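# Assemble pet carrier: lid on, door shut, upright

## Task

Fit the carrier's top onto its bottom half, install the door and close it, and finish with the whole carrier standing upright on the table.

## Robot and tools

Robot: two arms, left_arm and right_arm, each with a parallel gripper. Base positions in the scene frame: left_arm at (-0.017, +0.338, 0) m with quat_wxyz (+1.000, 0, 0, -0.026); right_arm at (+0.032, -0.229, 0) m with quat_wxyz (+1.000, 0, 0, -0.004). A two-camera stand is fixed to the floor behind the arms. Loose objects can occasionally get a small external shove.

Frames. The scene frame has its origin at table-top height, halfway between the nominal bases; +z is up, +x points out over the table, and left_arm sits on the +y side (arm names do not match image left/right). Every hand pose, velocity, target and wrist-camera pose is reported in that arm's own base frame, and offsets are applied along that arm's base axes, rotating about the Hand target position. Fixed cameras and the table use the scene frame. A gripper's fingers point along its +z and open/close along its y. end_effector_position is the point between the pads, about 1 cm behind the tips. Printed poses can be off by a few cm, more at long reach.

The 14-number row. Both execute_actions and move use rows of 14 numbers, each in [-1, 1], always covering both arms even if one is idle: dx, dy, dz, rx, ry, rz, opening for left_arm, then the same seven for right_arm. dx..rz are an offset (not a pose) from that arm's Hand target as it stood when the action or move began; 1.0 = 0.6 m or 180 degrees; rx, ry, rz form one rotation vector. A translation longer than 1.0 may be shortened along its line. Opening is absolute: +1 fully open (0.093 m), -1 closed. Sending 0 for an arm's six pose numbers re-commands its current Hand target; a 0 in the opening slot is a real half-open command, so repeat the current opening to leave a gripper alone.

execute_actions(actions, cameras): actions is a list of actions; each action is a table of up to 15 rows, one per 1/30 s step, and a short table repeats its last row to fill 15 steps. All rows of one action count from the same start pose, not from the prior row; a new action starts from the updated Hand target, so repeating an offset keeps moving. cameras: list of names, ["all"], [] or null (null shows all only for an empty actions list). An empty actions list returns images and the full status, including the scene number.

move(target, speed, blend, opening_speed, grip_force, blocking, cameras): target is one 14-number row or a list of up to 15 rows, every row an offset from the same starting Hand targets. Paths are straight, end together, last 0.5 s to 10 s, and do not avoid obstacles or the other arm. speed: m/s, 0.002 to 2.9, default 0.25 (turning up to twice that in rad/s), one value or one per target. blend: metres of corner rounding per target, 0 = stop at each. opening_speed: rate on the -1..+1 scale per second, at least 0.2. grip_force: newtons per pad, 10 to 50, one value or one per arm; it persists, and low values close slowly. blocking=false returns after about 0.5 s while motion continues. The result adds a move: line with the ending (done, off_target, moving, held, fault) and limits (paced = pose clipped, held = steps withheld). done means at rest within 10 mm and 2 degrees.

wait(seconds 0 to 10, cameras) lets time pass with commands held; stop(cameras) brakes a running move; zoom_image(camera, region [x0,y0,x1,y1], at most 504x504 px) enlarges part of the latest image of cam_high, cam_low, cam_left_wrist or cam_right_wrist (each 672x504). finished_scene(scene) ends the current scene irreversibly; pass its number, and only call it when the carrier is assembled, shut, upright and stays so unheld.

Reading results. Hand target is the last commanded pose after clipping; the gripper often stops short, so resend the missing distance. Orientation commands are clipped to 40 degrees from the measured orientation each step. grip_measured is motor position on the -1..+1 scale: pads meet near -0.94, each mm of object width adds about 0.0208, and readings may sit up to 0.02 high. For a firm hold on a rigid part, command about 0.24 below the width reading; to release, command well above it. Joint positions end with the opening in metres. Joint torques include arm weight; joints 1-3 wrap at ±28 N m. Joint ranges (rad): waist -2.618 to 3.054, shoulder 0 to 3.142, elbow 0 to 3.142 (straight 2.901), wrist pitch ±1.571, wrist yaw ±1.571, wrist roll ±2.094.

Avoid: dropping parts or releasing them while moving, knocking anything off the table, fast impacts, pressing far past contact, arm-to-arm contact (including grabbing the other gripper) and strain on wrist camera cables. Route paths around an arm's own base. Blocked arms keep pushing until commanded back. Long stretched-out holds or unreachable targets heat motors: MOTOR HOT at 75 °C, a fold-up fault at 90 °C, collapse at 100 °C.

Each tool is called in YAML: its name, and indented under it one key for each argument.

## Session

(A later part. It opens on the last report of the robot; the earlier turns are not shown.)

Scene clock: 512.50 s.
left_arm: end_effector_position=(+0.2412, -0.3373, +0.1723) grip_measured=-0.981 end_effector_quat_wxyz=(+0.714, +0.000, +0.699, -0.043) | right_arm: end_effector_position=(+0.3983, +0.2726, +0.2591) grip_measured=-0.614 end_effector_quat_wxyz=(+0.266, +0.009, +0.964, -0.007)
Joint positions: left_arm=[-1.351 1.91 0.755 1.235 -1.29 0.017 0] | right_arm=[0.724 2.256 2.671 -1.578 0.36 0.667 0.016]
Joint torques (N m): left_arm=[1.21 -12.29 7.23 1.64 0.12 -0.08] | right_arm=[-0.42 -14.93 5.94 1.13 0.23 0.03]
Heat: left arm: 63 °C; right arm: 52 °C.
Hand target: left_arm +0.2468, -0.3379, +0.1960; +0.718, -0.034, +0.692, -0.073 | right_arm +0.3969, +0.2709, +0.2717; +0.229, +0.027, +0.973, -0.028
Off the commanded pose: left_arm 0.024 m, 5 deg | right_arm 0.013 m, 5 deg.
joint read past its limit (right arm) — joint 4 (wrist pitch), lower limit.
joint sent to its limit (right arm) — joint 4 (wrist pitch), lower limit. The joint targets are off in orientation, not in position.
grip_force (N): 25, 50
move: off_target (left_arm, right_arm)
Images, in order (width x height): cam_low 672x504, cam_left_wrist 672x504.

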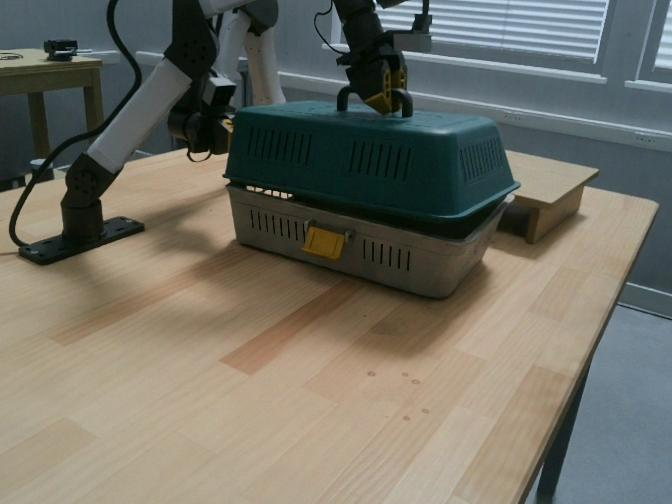

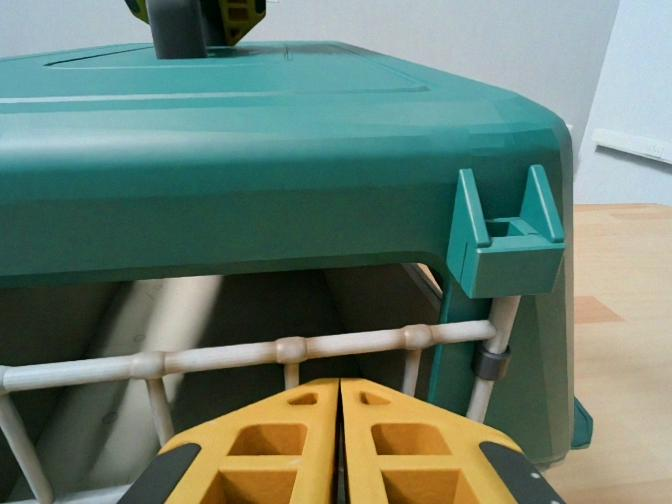

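move:
  target:
    - [0.0,0.0,0.0,0.0,0.0,0,-1,0,-0.000,-0.018,0,0.0,0,-1]
  speed: 0.03
  cameras: ["cam_left_wrist","cam_low","cam_high"]

zoom_image:
  camera: "cam_left_wrist"
  region: [400, 150, 600, 450]

Scene clock: 518.47 s.
left_arm: end_effector_position=(+0.2412, -0.3377, +0.1723) grip_measured=-0.981 end_effector_quat_wxyz=(+0.714, +0.001, +0.699, -0.043) | right_arm: end_effector_position=(+0.3992, +0.2722, +0.2535) grip_measured=-0.614 end_effector_quat_wxyz=(+0.260, +0.009, +0.965, -0.011)
Joint positions: left_arm=[-1.351 1.91 0.755 1.235 -1.288 0.017 0] | right_arm=[0.721 2.256 2.65 -1.569 0.358 0.667 0.016]
Joint torques (N m): left_arm=[1.24 -12.38 7.08 1.64 0.12 -0.09] | right_arm=[-0.25 -14.17 5.85 1.03 0.22 0.14]
Heat: left arm: 63 °C; right arm: 52 °C.
Hand target: left_arm +0.2468, -0.3379, +0.1960; +0.718, -0.034, +0.692, -0.073 | right_arm +0.3969, +0.2709, +0.2609; +0.229, +0.027, +0.973, -0.028
Off the commanded pose: left_arm 0.024 m, 5 deg | right_arm 0.008 m, 5 deg.
joint sent to its limit (right arm) — joint 4 (wrist pitch), lower limit. The joint targets are off in orientation, not in position.
grip_force (N): 25, 50
move: off_target (left_arm, right_arm)
Images, in order (width x height): cam_high 672x504, cam_low 672x504, cam_left_wrist 672x504.

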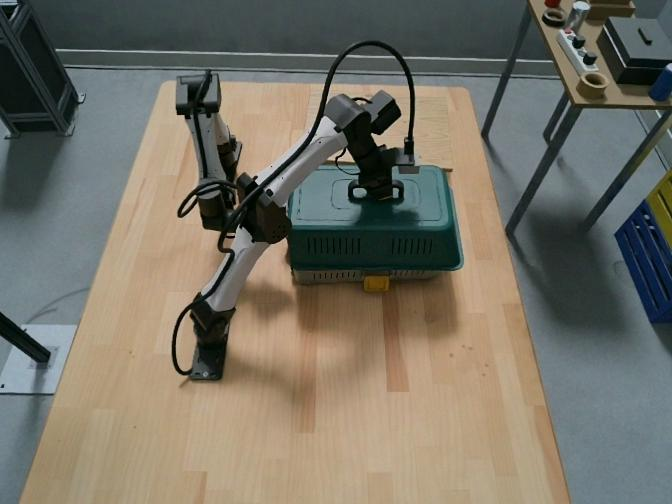

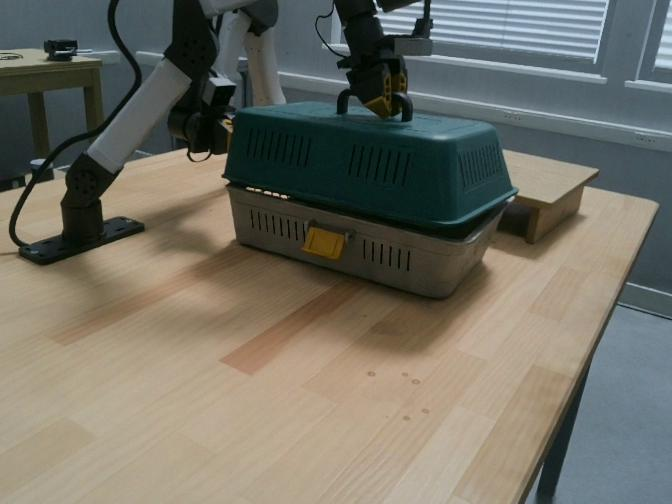

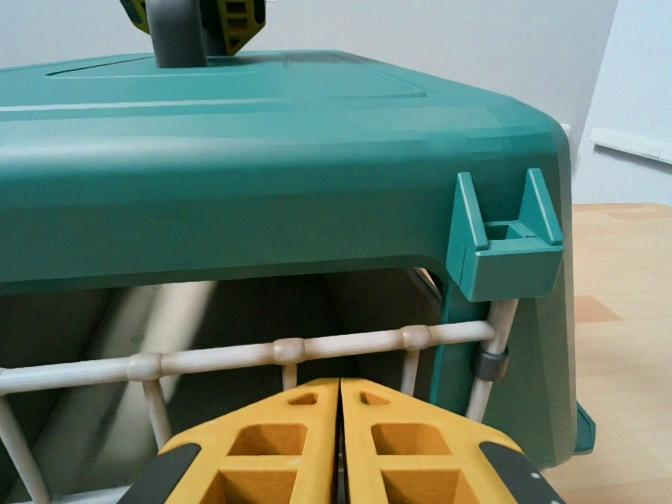

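Scaled by 1.680 from the camera's 672x504 image, which has a finer 960x720 frame.

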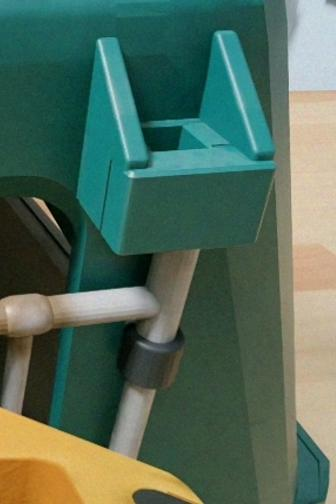

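move:
  target:
    - [-0.05,0.05,0.0,0.0,0.0,0.0,-1,0,0,0,0,0.0,0,-1]
    - [-0.05,0.11,0.0,0.0,0.0,-0.03,-1,0,0,0,0,0.0,0,-1]
  speed: 0.08
  cameras: ["cam_left_wrist","cam_low","cam_high"]

NO LINK: the link to the robot was lost during this call, through no command of yours. It is not known how far your commands ran. You have no control until a person gives it back. Your reply's later calls are not run. To wait, call execute_actions with no actions. The wait itself costs no score and uses none of the scene's actions.

execute_actions:
  actions: []

NO LINK, STILL. Call execute_actions again with no actions.

execute_actions:
  actions: []

NO LINK, STILL. Call execute_actions again with no actions.

execute_actions:
  actions: []

NO LINK, STILL. Call execute_actions again with no actions.

execute_actions:
  actions: []

execute_actions:
  actions: []

execute_actions:
  actions: []

NO LINK, STILL. Call execute_actions again with no actions.

not run: an earlier result of this reply reported a stop or a fault. Calls in your next reply go to the robot.

not run: an earlier result of this reply reported a stop or a fault. Calls in your next reply go to the robot.

execute_actions:
  actions: []

NO LINK, STILL. Call execute_actions again with no actions.

wait:
  seconds: 10

Scene clock: 593.50 s.
left_arm: end_effector_position=(+0.2162, -0.2734, +0.1885) grip_measured=-0.981 end_effector_quat_wxyz=(+0.714, +0.010, +0.695, -0.085) | right_arm: end_effector_position=(+0.3955, +0.2731, +0.2476) grip_measured=-0.614 end_effector_quat_wxyz=(+0.246, +0.010, +0.969, -0.010)
Joint positions: left_arm=[-1.376 1.612 0.444 1.269 -1.241 -0.008 0] | right_arm=[0.721 2.263 2.65 -1.586 0.339 0.677 0.016]
Joint torques (N m): left_arm=[0.09 -5.71 4.86 1.68 0.08 0.14] | right_arm=[-0.25 -13.15 6.16 1.15 0.3 -0.06]
Heat: left arm: 50 °C; right arm: 58 °C.
Hand target: left_arm +0.2162, -0.2734, +0.1885; +0.714, +0.010, +0.695, -0.085 (not the last commanded pose) | right_arm +0.3979, +0.2739, +0.2528; +0.256, +0.012, +0.967, -0.004 (not the last commanded pose)
Tool commands: left_gripper/opening=-1.0 right_gripper/opening=-1.0
Off the commanded pose: left_arm 0.008 m, 3 deg | right_arm 0.014 m, 4 deg.
CONTROL GIVEN BACK BY A PERSON. The link is back. The arms hold where they stopped. Where a move or wait says "fault", it means the lost link, not a fault of the arm. Commands run again from your next reply on.
grip_force (N): 25, 50
wait: 0.00 of 10 s (a fault stop came first)

execute_actions:
  actions: []

zoom_image:
  camera: "cam_left_wrist"
  region: [0, 130, 500, 500]

Scene clock: 599.50 s.
left_arm: end_effector_position=(+0.2162, -0.2734, +0.1885) grip_measured=-0.981 end_effector_quat_wxyz=(+0.714, +0.010, +0.695, -0.085) | right_arm: end_effector_position=(+0.3955, +0.2731, +0.2476) grip_measured=-0.614 end_effector_quat_wxyz=(+0.246, +0.010, +0.969, -0.010)
Joint positions: left_arm=[-1.376 1.612 0.444 1.269 -1.241 -0.008 0] | right_arm=[0.721 2.263 2.65 -1.586 0.339 0.677 0.016]
Joint velocities: within noise
Joint torques (N m): left_arm=[0.08 -5.68 4.85 1.67 0.08 0.19] | right_arm=[-0.2 -13.12 6.17 1.15 0.32 -0.05]
Heat: left arm: 50 °C; right arm: 58 °C.
Hand target: left_arm +0.2162, -0.2734, +0.1885; +0.714, +0.010, +0.695, -0.085 (not the last commanded pose) | right_arm +0.3979, +0.2739, +0.2528; +0.256, +0.012, +0.967, -0.004 (not the last commanded pose)
Tool commands: left_gripper/opening=-1.0 right_gripper/opening=-1.0
Off the commanded pose: left_arm 0.008 m, 3 deg | right_arm 0.014 m, 4 deg.
CONTROL GIVEN BACK BY A PERSON, as an earlier result said. The arms hold where they stopped. Commands run again.
joint read past its limit (right arm) — joint 4 (wrist pitch), lower limit.
grip_force (N): 25, 50

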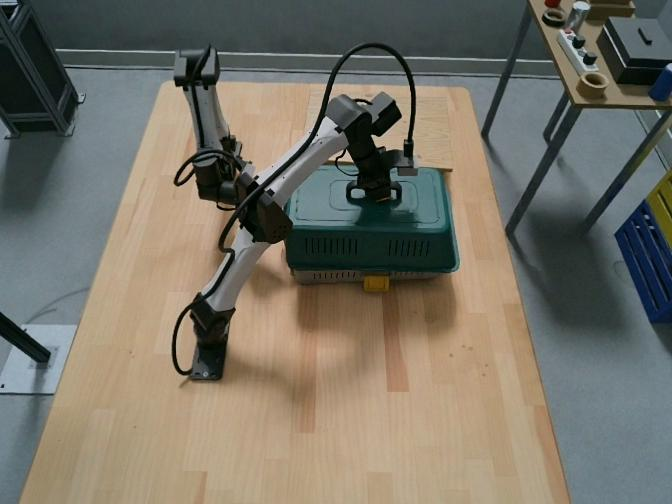

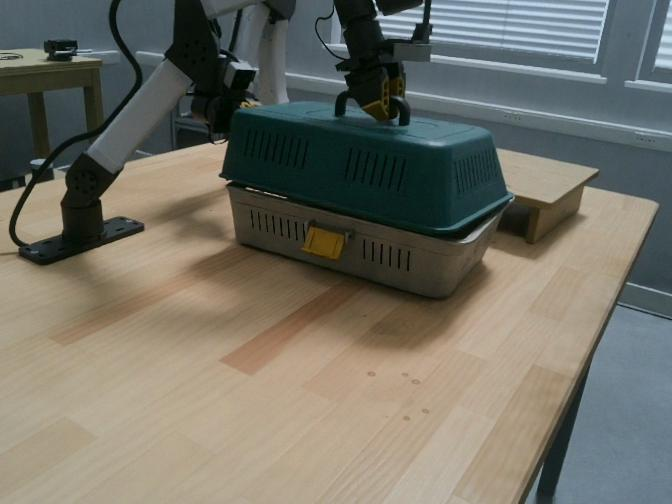

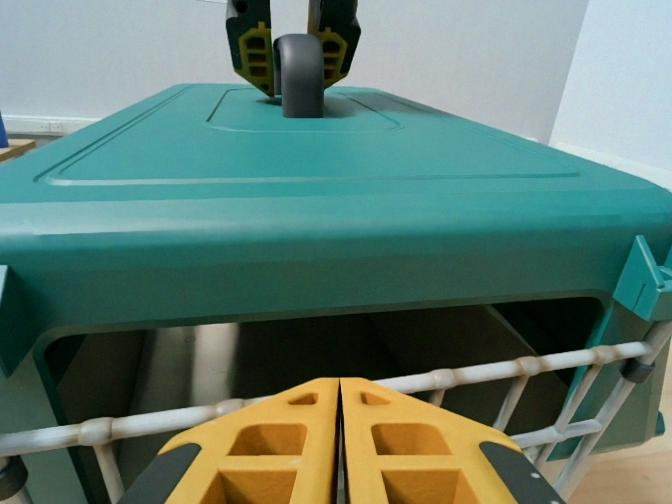

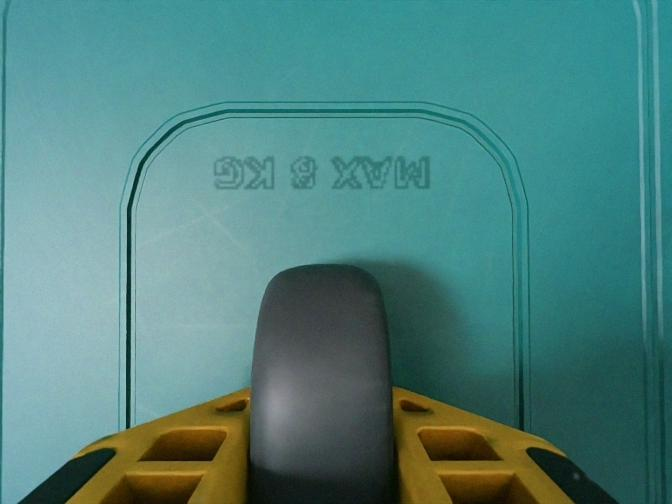

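Scaled by 1.008 from the camera's 672x504 image, which has a finer 960x720 frame.

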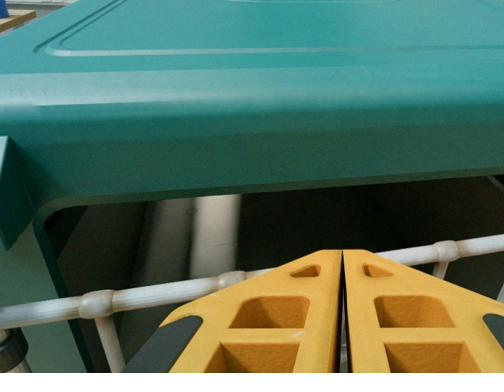

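move:
  target:
    - [-0.07,0.0,0.02,0.0,0.0,0.0,-1,0,0,0,0,0.0,0,-1]
    - [-0.07,0.05,0.02,0.0,0.0,0.0,-1,0,0,0,0,0.0,0,-1]
  speed: 0.08
  cameras: ["cam_left_wrist"]

zoom_image:
  camera: "cam_left_wrist"
  region: [50, 180, 300, 480]

zoom_image:
  camera: "cam_left_wrist"
  region: [400, 180, 672, 480]

Scene clock: 606.20 s.
left_arm: end_effector_position=(+0.1746, -0.2481, +0.1941) grip_measured=-0.981 end_effector_quat_wxyz=(+0.712, +0.024, +0.698, -0.076) | right_arm: end_effector_position=(+0.3954, +0.2731, +0.2476) grip_measured=-0.614 end_effector_quat_wxyz=(+0.246, +0.010, +0.969, -0.010)
Joint positions: left_arm=[-1.535 1.471 0.335 1.281 -1.392 0.07 0] | right_arm=[0.721 2.263 2.65 -1.586 0.338 0.677 0.016]
Joint torques (N m): left_arm=[0.08 -6.43 4.34 1.75 0 0.29] | right_arm=[-0.23 -13.15 6.2 1.15 0.31 -0.06]
Heat: left arm: 50 °C; right arm: 58 °C.
Hand target: left_arm +0.1743, -0.2434, +0.2005; +0.714, +0.010, +0.695, -0.085 | right_arm +0.3980, +0.2739, +0.2528; +0.256, +0.012, +0.967, -0.004
Off the commanded pose: left_arm 0.008 m, 2 deg | right_arm 0.006 m, 1 deg.
CONTROL GIVEN BACK BY A PERSON, as an earlier result said. Commands run again.
joint read past its limit (right arm) — joint 4 (wrist pitch), lower limit.
joint sent to its limit (right arm) — joint 4 (wrist pitch), lower limit. The joint targets still meet the commanded pose.
grip_force (N): 25, 50
move: done
Images, in order (width x height): cam_left_wrist 672x504.

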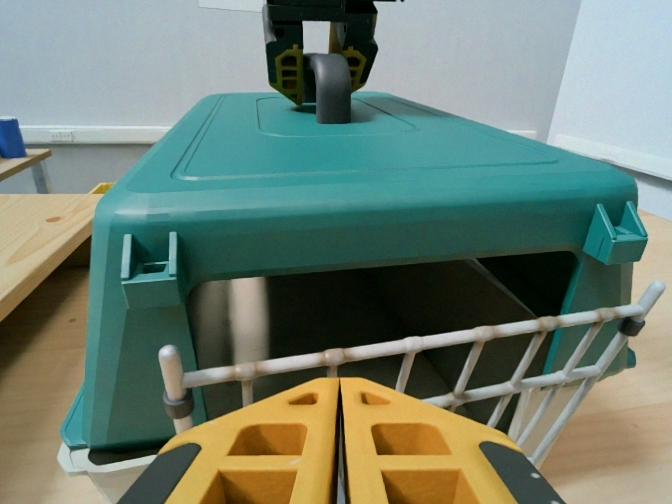

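Scaled by 1.680 from the camera's 672x504 image, which has a finer 960x720 frame.

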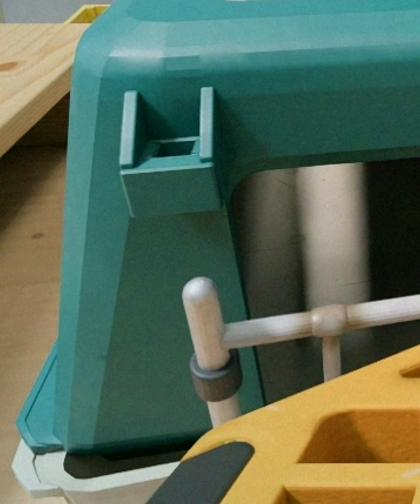

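Scaled by 1.680 from the camera's 672x504 image, which has a finer 960x720 frame.

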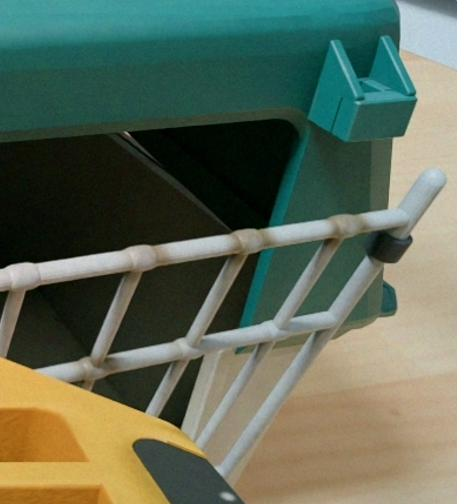

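move:
  target:
    - [0.0,-0.0,0.0,0.0,0.0,0.0,-1,0,0.0,0,0.035,0.0,0,-1]
    - [0.0,-0.12,-0.0,0.0,0.0,0.0,-1,0.018,0.0,0.04,0,0.0,0,-1]
  speed: 0.06
  cameras: ["cam_left_wrist","cam_low"]

Scene clock: 620.70 s.
left_arm: end_effector_position=(+0.1758, -0.3107, +0.1951) grip_measured=-0.981 end_effector_quat_wxyz=(+0.712, +0.021, +0.697, -0.078) | right_arm: end_effector_position=(+0.4038, +0.2709, +0.2559) grip_measured=-0.614 end_effector_quat_wxyz=(+0.254, +0.006, +0.967, +0.005)
Joint positions: left_arm=[-1.539 1.704 0.576 1.281 -1.397 0.072 0] | right_arm=[0.699 2.281 2.711 -1.589 0.317 0.645 0.016]
Joint torques (N m): left_arm=[-0.32 -5.7 7.02 1.68 -0.03 0.23] | right_arm=[0.28 -13.26 10.36 1.25 0.47 -0.16]
Heat: left arm: 50 °C; right arm: 58 °C.
Hand target: left_arm +0.1743, -0.3153, +0.2005; +0.714, +0.010, +0.695, -0.085 | right_arm +0.4089, +0.2739, +0.2767; +0.256, +0.012, +0.967, -0.004
Off the commanded pose: left_arm 0.007 m, 2 deg | right_arm 0.022 m, 1 deg.
joint read past its limit (right arm) — joint 4 (wrist pitch), lower limit.
joint sent to its limit (right arm) — joint 4 (wrist pitch), lower limit. The joint targets are off in orientation, not in position.
grip_force (N): 25, 50
move: off_target (right_arm)
Images, in order (width x height): cam_low 672x504, cam_left_wrist 672x504.

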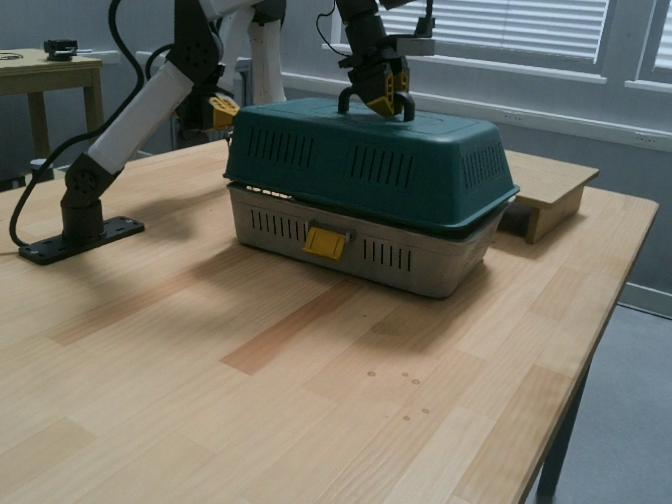

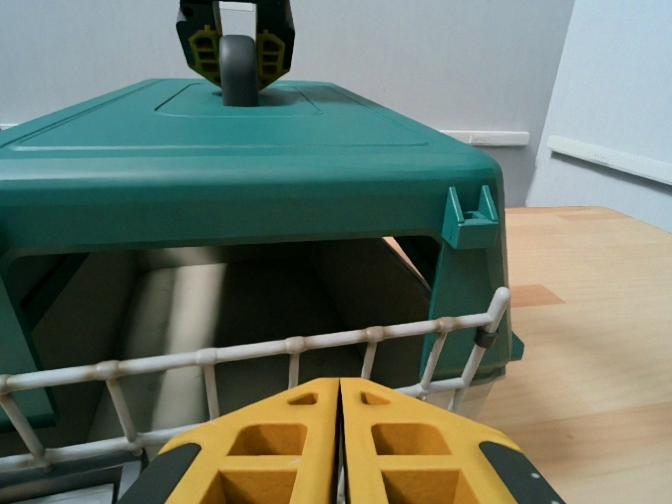

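move:
  target:
    - [0.03,-0.037,-0.034,0.0,0.0,0.0,-1,0,0.0,0.025,0,0.0,0,-1]
    - [0.12,-0.037,-0.034,0.0,0.0,0.0,-1,0.0,0.0,0.025,0,0.0,0,-1]
  speed: 0.06
  cameras: ["cam_left_wrist","cam_low"]

Scene clock: 626.07 s.
left_arm: end_effector_position=(+0.2429, -0.3305, +0.1767) grip_measured=-0.982 end_effector_quat_wxyz=(+0.713, +0.020, +0.697, -0.069) | right_arm: end_effector_position=(+0.4048, +0.2708, +0.2664) grip_measured=-0.614 end_effector_quat_wxyz=(+0.267, +0.001, +0.964, +0.011)
Joint positions: left_arm=[-1.331 1.849 0.687 1.237 -1.205 0.003 0] | right_arm=[0.699 2.281 2.748 -1.594 0.322 0.629 0.016]
Joint torques (N m): left_arm=[0.76 -6.75 7.01 1.71 0.15 -0.12] | right_arm=[0.34 -13.97 10.25 1.36 0.44 -0.15]
Heat: left arm: 51 °C; right arm: 58 °C.
Hand target: left_arm +0.2462, -0.3377, +0.1801; +0.714, +0.010, +0.695, -0.085 | right_arm +0.4088, +0.2738, +0.2917; +0.256, +0.012, +0.967, -0.004
Off the commanded pose: left_arm 0.009 m, 2 deg | right_arm 0.026 m, 3 deg.
joint read past its limit (right arm) — joint 4 (wrist pitch), lower limit.
joint sent to its limit (right arm) — joint 4 (wrist pitch), lower limit. The joint targets are off in orientation, not in position.
grip_force (N): 25, 50
move: off_target (right_arm)
Images, in order (width x height): cam_low 672x504, cam_left_wrist 672x504.

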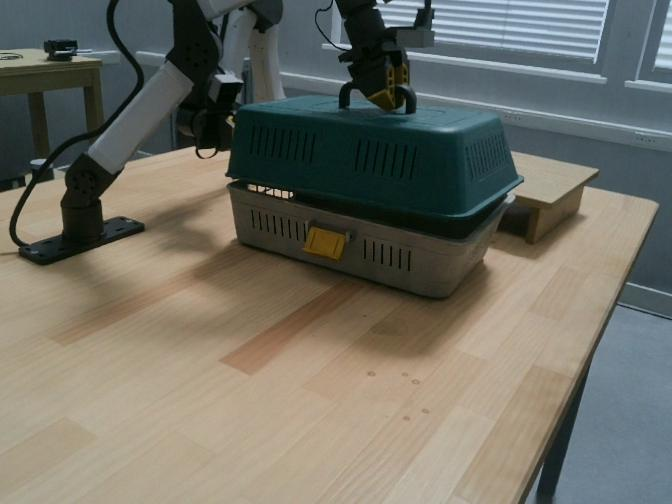

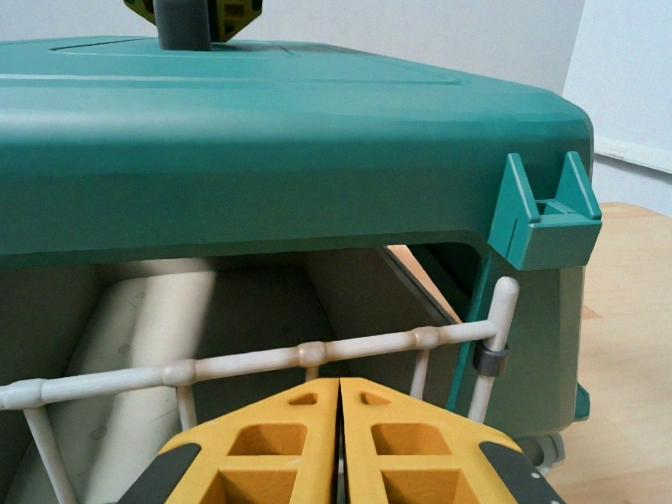

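zoom_image:
  camera: "cam_left_wrist"
  region: [400, 120, 640, 480]

zoom_image:
  camera: "cam_low"
  region: [190, 80, 530, 310]

Scaled by 1.400 from the camera's 672x504 image, which has a finer 960x720 frame.

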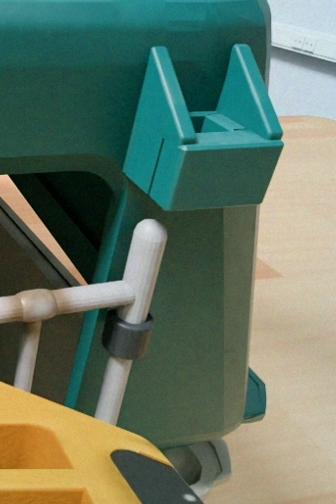

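Scaled by 1.482 from the camera's 672x504 image, which has a finer 960x720 frame.

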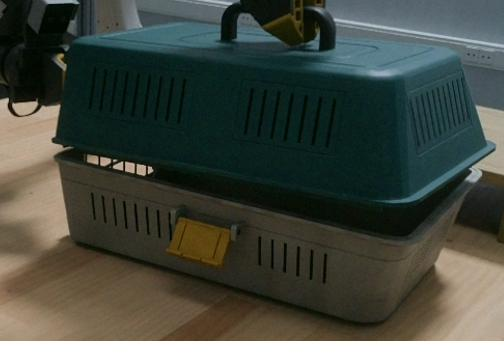

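move:
  target:
    - [0.0,-0.0,-0.0,0.0,0.0,0.0,-1,0.0,0.022,0.0,0,0.0,0,-1]
  speed: 0.06
  cameras: ["cam_left_wrist","cam_low"]

zoom_image:
  camera: "cam_left_wrist"
  region: [400, 120, 640, 480]

Scene clock: 637.83 s.
left_arm: end_effector_position=(+0.2429, -0.3306, +0.1766) grip_measured=-0.982 end_effector_quat_wxyz=(+0.713, +0.020, +0.697, -0.069) | right_arm: end_effector_position=(+0.4036, +0.2843, +0.2697) grip_measured=-0.614 end_effector_quat_wxyz=(+0.279, -0.008, +0.960, +0.020)
Joint positions: left_arm=[-1.331 1.849 0.687 1.237 -1.204 0.002 0] | right_arm=[0.724 2.309 2.803 -1.594 0.329 0.629 0.016]
Joint torques (N m): left_arm=[0.64 -6.82 7.09 1.74 0.16 -0.11] | right_arm=[0.18 -13.31 10.21 1.41 0.47 -0.02]
Heat: left arm: 52 °C; right arm: 58 °C.
Hand target: left_arm +0.2462, -0.3377, +0.1801; +0.714, +0.010, +0.695, -0.085 | right_arm +0.4087, +0.2871, +0.2918; +0.256, +0.012, +0.967, -0.004
Off the commanded pose: left_arm 0.009 m, 2 deg | right_arm 0.023 m, 5 deg.
joint read past its limit (right arm) — joint 4 (wrist pitch), lower limit.
joint sent to its limit (right arm) — joint 4 (wrist pitch), lower limit. The joint targets are off in orientation, not in position.
grip_force (N): 25, 50
move: off_target (right_arm)
Images, in order (width x height): cam_low 672x504, cam_left_wrist 672x504.

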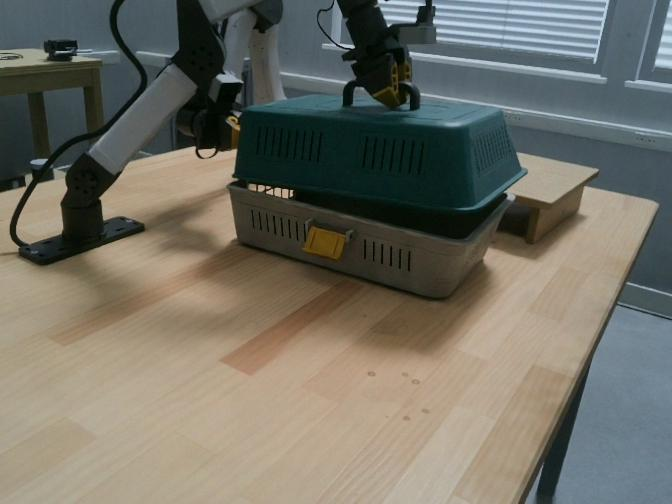

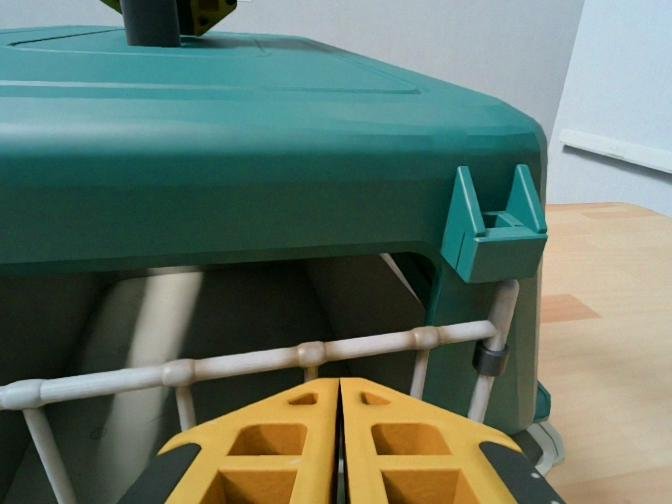

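Scaled by 1.400 from the camera's 672x504 image, which has a finer 960x720 frame.

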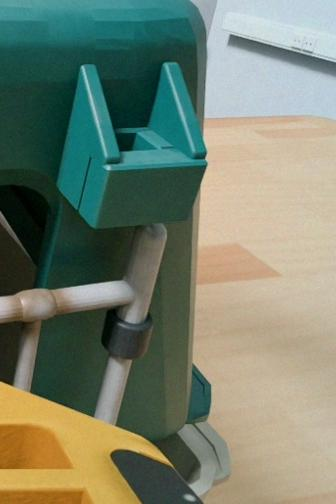

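move:
  target:
    - [0.0,-0.0,-0.0,0.0,0.0,0.0,-1,-0.004,-0.013,-0.032,-0.01,0.0,0,-1]
  speed: 0.04
  cameras: ["cam_left_wrist","cam_low"]

zoom_image:
  camera: "cam_left_wrist"
  region: [400, 120, 640, 480]

Scene clock: 646.30 s.
left_arm: end_effector_position=(+0.2428, -0.3313, +0.1766) grip_measured=-0.982 end_effector_quat_wxyz=(+0.713, +0.022, +0.697, -0.070) | right_arm: end_effector_position=(+0.4033, +0.2816, +0.2570) grip_measured=-0.614 end_effector_quat_wxyz=(+0.266, -0.009, +0.964, +0.002)
Joint positions: left_arm=[-1.331 1.849 0.687 1.236 -1.2 0.002 0] | right_arm=[0.724 2.309 2.757 -1.593 0.34 0.632 0.016]
Joint torques (N m): left_arm=[0.58 -6.79 7.35 1.72 0.12 -0.11] | right_arm=[-0.01 -15.06 5.85 1.32 0.56 0.01]
Heat: left arm: 53 °C; right arm: 58 °C.
Hand target: left_arm +0.2462, -0.3377, +0.1801; +0.714, +0.010, +0.695, -0.085 | right_arm +0.4064, +0.2793, +0.2725; +0.256, +0.008, +0.966, -0.020
Off the commanded pose: left_arm 0.008 m, 2 deg | right_arm 0.016 m, 3 deg.
joint read past its limit (right arm) — joint 4 (wrist pitch), lower limit.
joint sent to its limit (right arm) — joint 4 (wrist pitch), lower limit. The joint targets are off in orientation, not in position.
grip_force (N): 25, 50
move: off_target (right_arm)
Images, in order (width x height): cam_low 672x504, cam_left_wrist 672x504.

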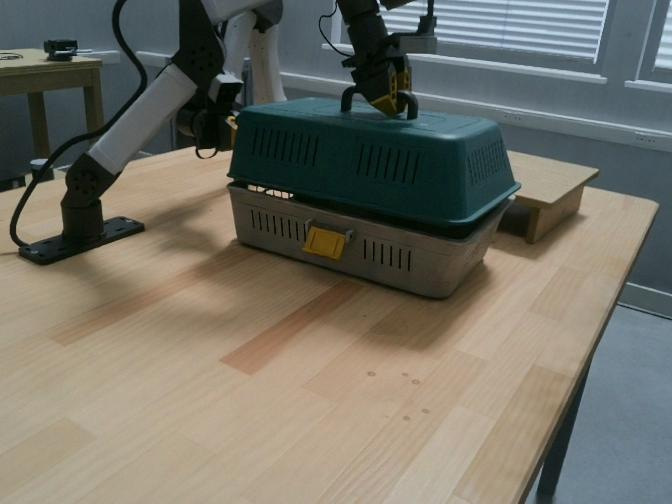

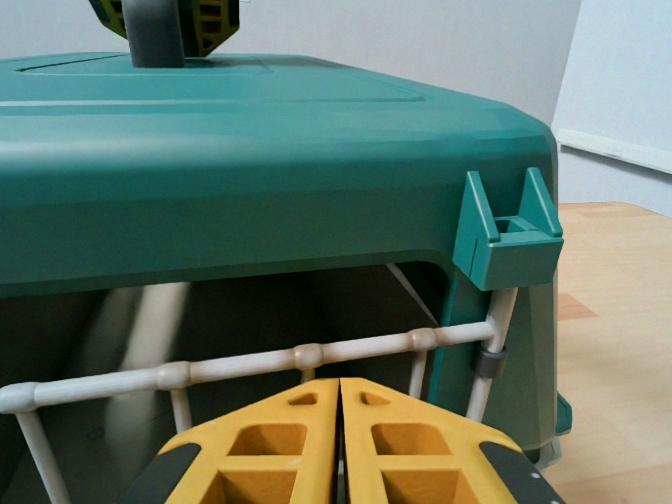

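Scaled by 1.400 from the camera's 672x504 image, which has a finer 960x720 frame.

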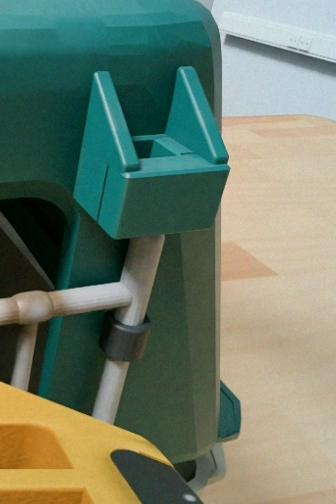

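move:
  target:
    - [0.0,-0.0,-0.0,0.0,0.0,0.0,-1,0.0,0.0,-0.022,-0.00,0.01,0,-1]
  speed: 0.04
  cameras: ["cam_left_wrist","cam_low"]

zoom_image:
  camera: "cam_left_wrist"
  region: [400, 120, 640, 480]

Scene clock: 650.77 s.
left_arm: end_effector_position=(+0.2427, -0.3318, +0.1767) grip_measured=-0.982 end_effector_quat_wxyz=(+0.713, +0.023, +0.697, -0.071) | right_arm: end_effector_position=(+0.4036, +0.2825, +0.2498) grip_measured=-0.614 end_effector_quat_wxyz=(+0.257, -0.009, +0.966, +0.000)
Joint positions: left_arm=[-1.331 1.849 0.687 1.236 -1.197 0.002 0] | right_arm=[0.722 2.309 2.731 -1.583 0.331 0.634 0.016]
Joint torques (N m): left_arm=[0.62 -6.84 7.13 1.7 0.1 -0.09] | right_arm=[-0.47 -14.28 5.75 1.18 0.43 0.05]
Heat: left arm: 53 °C; right arm: 59 °C.
Hand target: left_arm +0.2462, -0.3377, +0.1801; +0.714, +0.010, +0.695, -0.085 | right_arm +0.4064, +0.2792, +0.2593; +0.241, +0.008, +0.970, -0.020
Off the commanded pose: left_arm 0.008 m, 2 deg | right_arm 0.010 m, 4 deg.
joint read past its limit (right arm) — joint 4 (wrist pitch), lower limit.
joint sent to its limit (right arm) — joint 4 (wrist pitch), lower limit. The joint targets are off in orientation, not in position.
grip_force (N): 25, 50
move: off_target (right_arm)
Images, in order (width x height): cam_low 672x504, cam_left_wrist 672x504.

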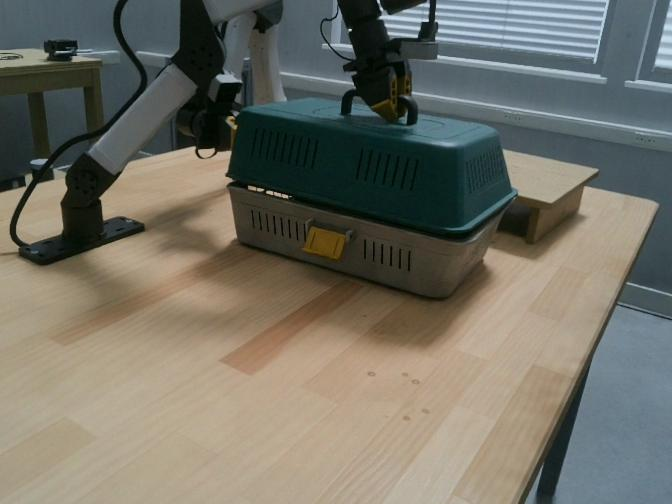

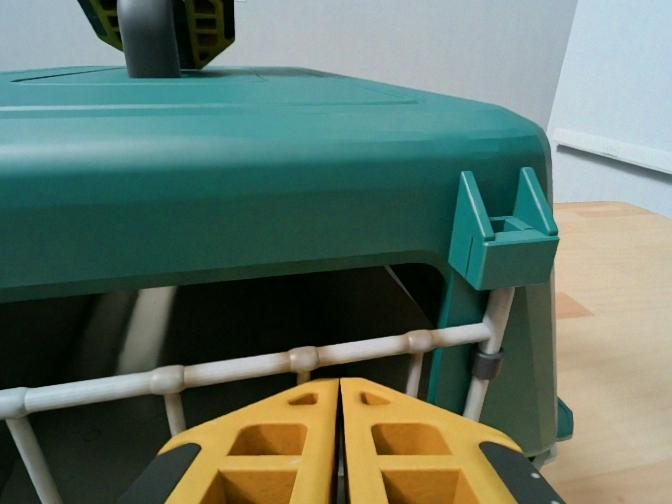

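Scaled by 1.400 from the camera's 672x504 image, which has a finer 960x720 frame.

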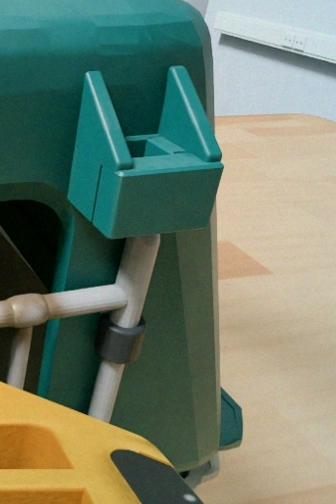

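move:
  target:
    - [-0.035,0.0,-0.0,0.0,0.0,0.0,-1,0.0,0.0,0.0,-0.00,0.0,0,-1]
    - [-0.035,0.11,-0.0,0.0,0.0,0.0,-1,0.0,0.0,0.0,-0.00,0.0,0,-1]
  speed: 0.1
  cameras: ["cam_left_wrist","cam_low"]

Scene clock: 657.30 s.
left_arm: end_effector_position=(+0.2249, -0.2732, +0.1682) grip_measured=-0.982 end_effector_quat_wxyz=(+0.709, +0.033, +0.702, -0.055) | right_arm: end_effector_position=(+0.4023, +0.2826, +0.2491) grip_measured=-0.614 end_effector_quat_wxyz=(+0.254, -0.010, +0.967, +0.001)
Joint positions: left_arm=[-1.346 1.681 0.44 1.277 -1.222 0.002 0] | right_arm=[0.722 2.309 2.731 -1.588 0.325 0.635 0.016]
Joint torques (N m): left_arm=[0.38 -8.9 4.01 2.03 0.16 -0.06] | right_arm=[-0.5 -14.34 5.78 1.22 0.48 0.06]
Heat: left arm: 53 °C; right arm: 59 °C.
Hand target: left_arm +0.2252, -0.2716, +0.1802; +0.714, +0.010, +0.695, -0.085 | right_arm +0.4064, +0.2792, +0.2593; +0.241, +0.008, +0.970, -0.020
Off the commanded pose: left_arm 0.012 m, 4 deg | right_arm 0.012 m, 3 deg.
joint read past its limit (right arm) — joint 4 (wrist pitch), lower limit.
joint sent to its limit (right arm) — joint 4 (wrist pitch), lower limit. The joint targets are off in orientation, not in position.
grip_force (N): 25, 50
move: off_target (left_arm, right_arm)
Images, in order (width x height): cam_low 672x504, cam_left_wrist 672x504.

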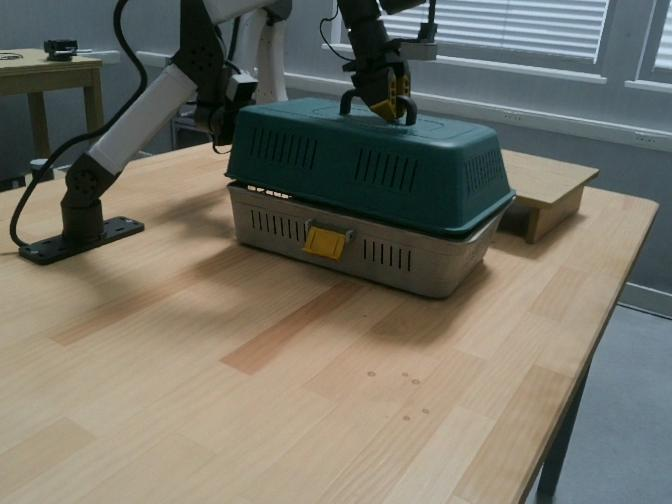

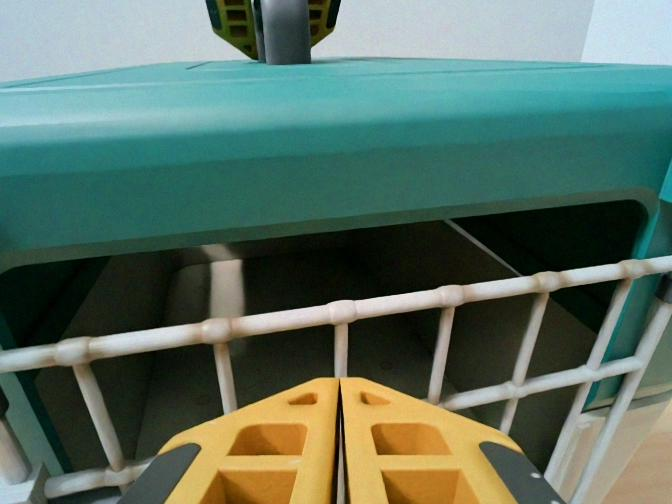

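move:
  target:
    - [0.0,0.075,0.01,0.0,0.0,0.0,-1,0.0,0.0,0.0,-0.00,0.0,0,-1]
    - [0.03,0.075,0.01,0.0,0.0,0.0,-1,0.0,0.0,0.0,-0.00,0.0,0,-1]
  speed: 0.1
  cameras: ["cam_left_wrist","cam_low"]

zoom_image:
  camera: "cam_left_wrist"
  region: [0, 120, 300, 480]

Scene clock: 660.83 s.
left_arm: end_effector_position=(+0.2390, -0.2229, +0.1805) grip_measured=-0.982 end_effector_quat_wxyz=(+0.713, +0.017, +0.697, -0.069) | right_arm: end_effector_position=(+0.4086, +0.2813, +0.2514) grip_measured=-0.614 end_effector_quat_wxyz=(+0.264, -0.001, +0.965, +0.004)
Joint positions: left_arm=[-1.23 1.472 0.284 1.25 -1.108 -0.016 0] | right_arm=[0.714 2.309 2.731 -1.567 0.333 0.64 0.016]
Joint torques (N m): left_arm=[1.32 -5.3 6.27 1.64 0.31 -0.1] | right_arm=[0.28 -14.31 5.79 1.06 0.4 0]
Heat: left arm: 53 °C; right arm: 59 °C.
Hand target: left_arm +0.2432, -0.2266, +0.1860; +0.714, +0.010, +0.695, -0.085 | right_arm +0.4063, +0.2794, +0.2593; +0.241, +0.008, +0.970, -0.020
Off the commanded pose: left_arm 0.008 m, 2 deg | right_arm 0.008 m, 4 deg.
joint sent to its limit (right arm) — joint 4 (wrist pitch), lower limit. The joint targets are off in orientation, not in position.
grip_force (N): 25, 50
move: off_target (right_arm)
Images, in order (width x height): cam_low 672x504, cam_left_wrist 672x504.

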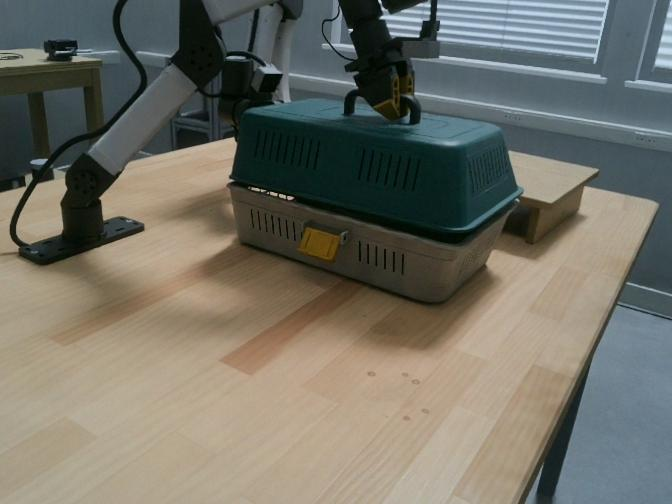

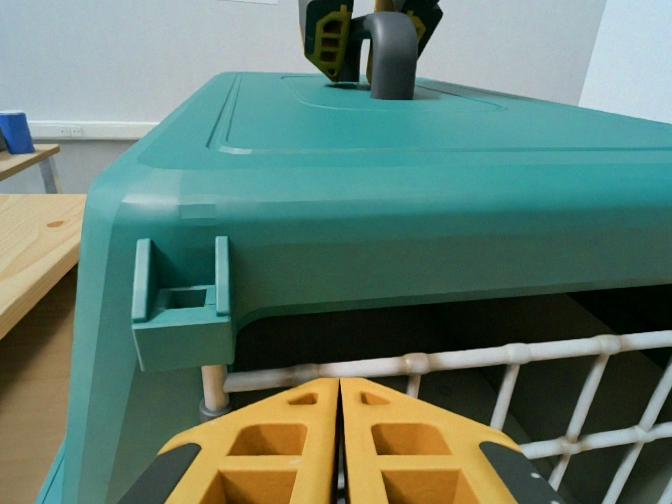

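Scaled by 1.400 from the camera's 672x504 image, which has a finer 960x720 frame.

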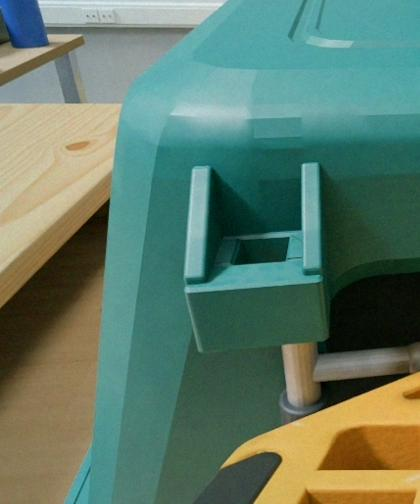

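move:
  target:
    - [0.0,0.0,0.0,0.0,0.0,0.0,-1,-0.002,-0.008,0.022,-0.00,0.0,0,-1]
  speed: 0.05
  cameras: ["cam_left_wrist","cam_low"]

zoom_image:
  camera: "cam_left_wrist"
  region: [0, 120, 300, 480]

Scene clock: 673.23 s.
left_arm: end_effector_position=(+0.2403, -0.2239, +0.1770) grip_measured=-0.982 end_effector_quat_wxyz=(+0.710, +0.027, +0.700, -0.065) | right_arm: end_effector_position=(+0.4070, +0.2797, +0.2504) grip_measured=-0.614 end_effector_quat_wxyz=(+0.260, -0.002, +0.966, +0.002)
Joint positions: left_arm=[-1.223 1.472 0.284 1.226 -1.093 -0.018 0] | right_arm=[0.713 2.309 2.731 -1.577 0.331 0.64 0.016]
Joint torques (N m): left_arm=[0.75 -5.46 6.34 1.86 0.13 -0.08] | right_arm=[-0.29 -16.87 6.17 1.14 0.4 -0.14]
Heat: left arm: 53 °C; right arm: 60 °C.
Hand target: left_arm +0.2432, -0.2266, +0.1861; +0.714, +0.010, +0.695, -0.085 | right_arm +0.4052, +0.2745, +0.2725; +0.241, +0.008, +0.970, -0.020
Off the commanded pose: left_arm 0.010 m, 3 deg | right_arm 0.023 m, 3 deg.
joint read past its limit (right arm) — joint 4 (wrist pitch), lower limit.
joint sent to its limit (right arm) — joint 4 (wrist pitch), lower limit. The joint targets are off in orientation, not in position.
grip_force (N): 25, 50
move: off_target (left_arm, right_arm)
Images, in order (width x height): cam_low 672x504, cam_left_wrist 672x504.

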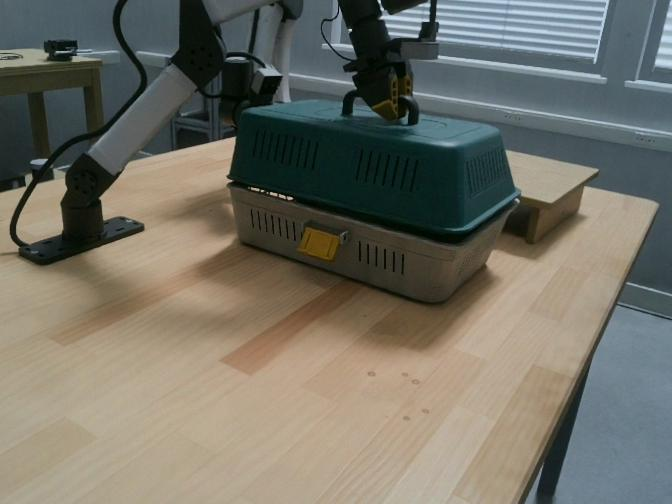

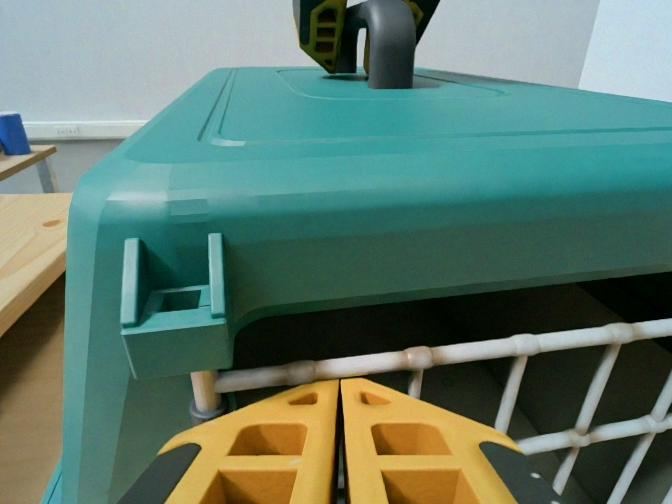

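Scaled by 1.400 from the camera's 672x504 image, which has a finer 960x720 frame.

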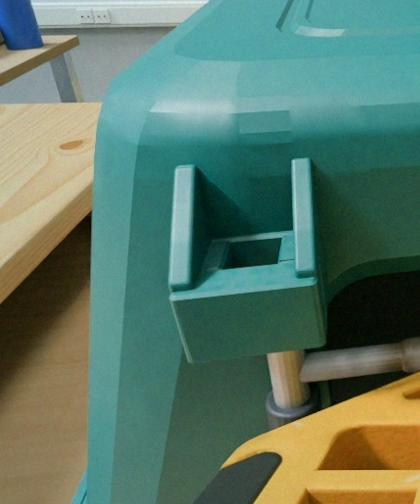

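move:
  target:
    - [-0.012,0.0,0.0,0.0,0.0,0.0,-1,0,-0.0,-0.018,-0.00,0.0,0,-1]
  speed: 0.03
  cameras: ["cam_left_wrist"]

zoom_image:
  camera: "cam_left_wrist"
  region: [0, 120, 300, 480]

Scene clock: 680.20 s.
left_arm: end_effector_position=(+0.2376, -0.2264, +0.1767) grip_measured=-0.982 end_effector_quat_wxyz=(+0.710, +0.031, +0.701, -0.068) | right_arm: end_effector_position=(+0.4054, +0.2791, +0.2443) grip_measured=-0.614 end_effector_quat_wxyz=(+0.251, -0.003, +0.968, -0.004)
Joint positions: left_arm=[-1.235 1.472 0.284 1.224 -1.095 -0.018 0] | right_arm=[0.713 2.309 2.711 -1.579 0.327 0.64 0.016]
Joint torques (N m): left_arm=[-0.59 -6.13 5.6 1.89 -0.1 -0.11] | right_arm=[-0.32 -16.14 5.82 1.13 0.43 -0.06]
Heat: left arm: 53 °C; right arm: 62 °C.
Hand target: left_arm +0.2361, -0.2265, +0.1861; +0.714, +0.010, +0.695, -0.085 | right_arm +0.4052, +0.2745, +0.2618; +0.241, +0.008, +0.970, -0.020
Off the commanded pose: left_arm 0.009 m, 3 deg | right_arm 0.018 m, 3 deg.
joint read past its limit (right arm) — joint 4 (wrist pitch), lower limit.
joint sent to its limit (right arm) — joint 4 (wrist pitch), lower limit. The joint targets are off in orientation, not in position.
grip_force (N): 25, 50
move: off_target (left_arm, right_arm)
Images, in order (width x height): cam_left_wrist 672x504.

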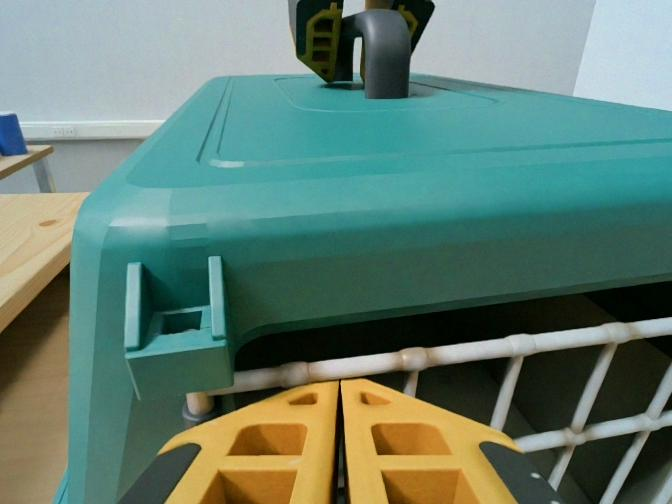

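Scaled by 1.400 from the camera's 672x504 image, which has a finer 960x720 frame.

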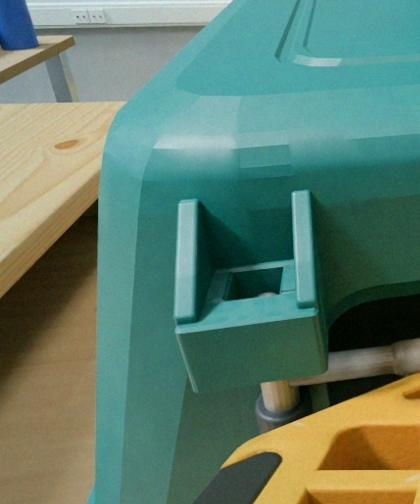

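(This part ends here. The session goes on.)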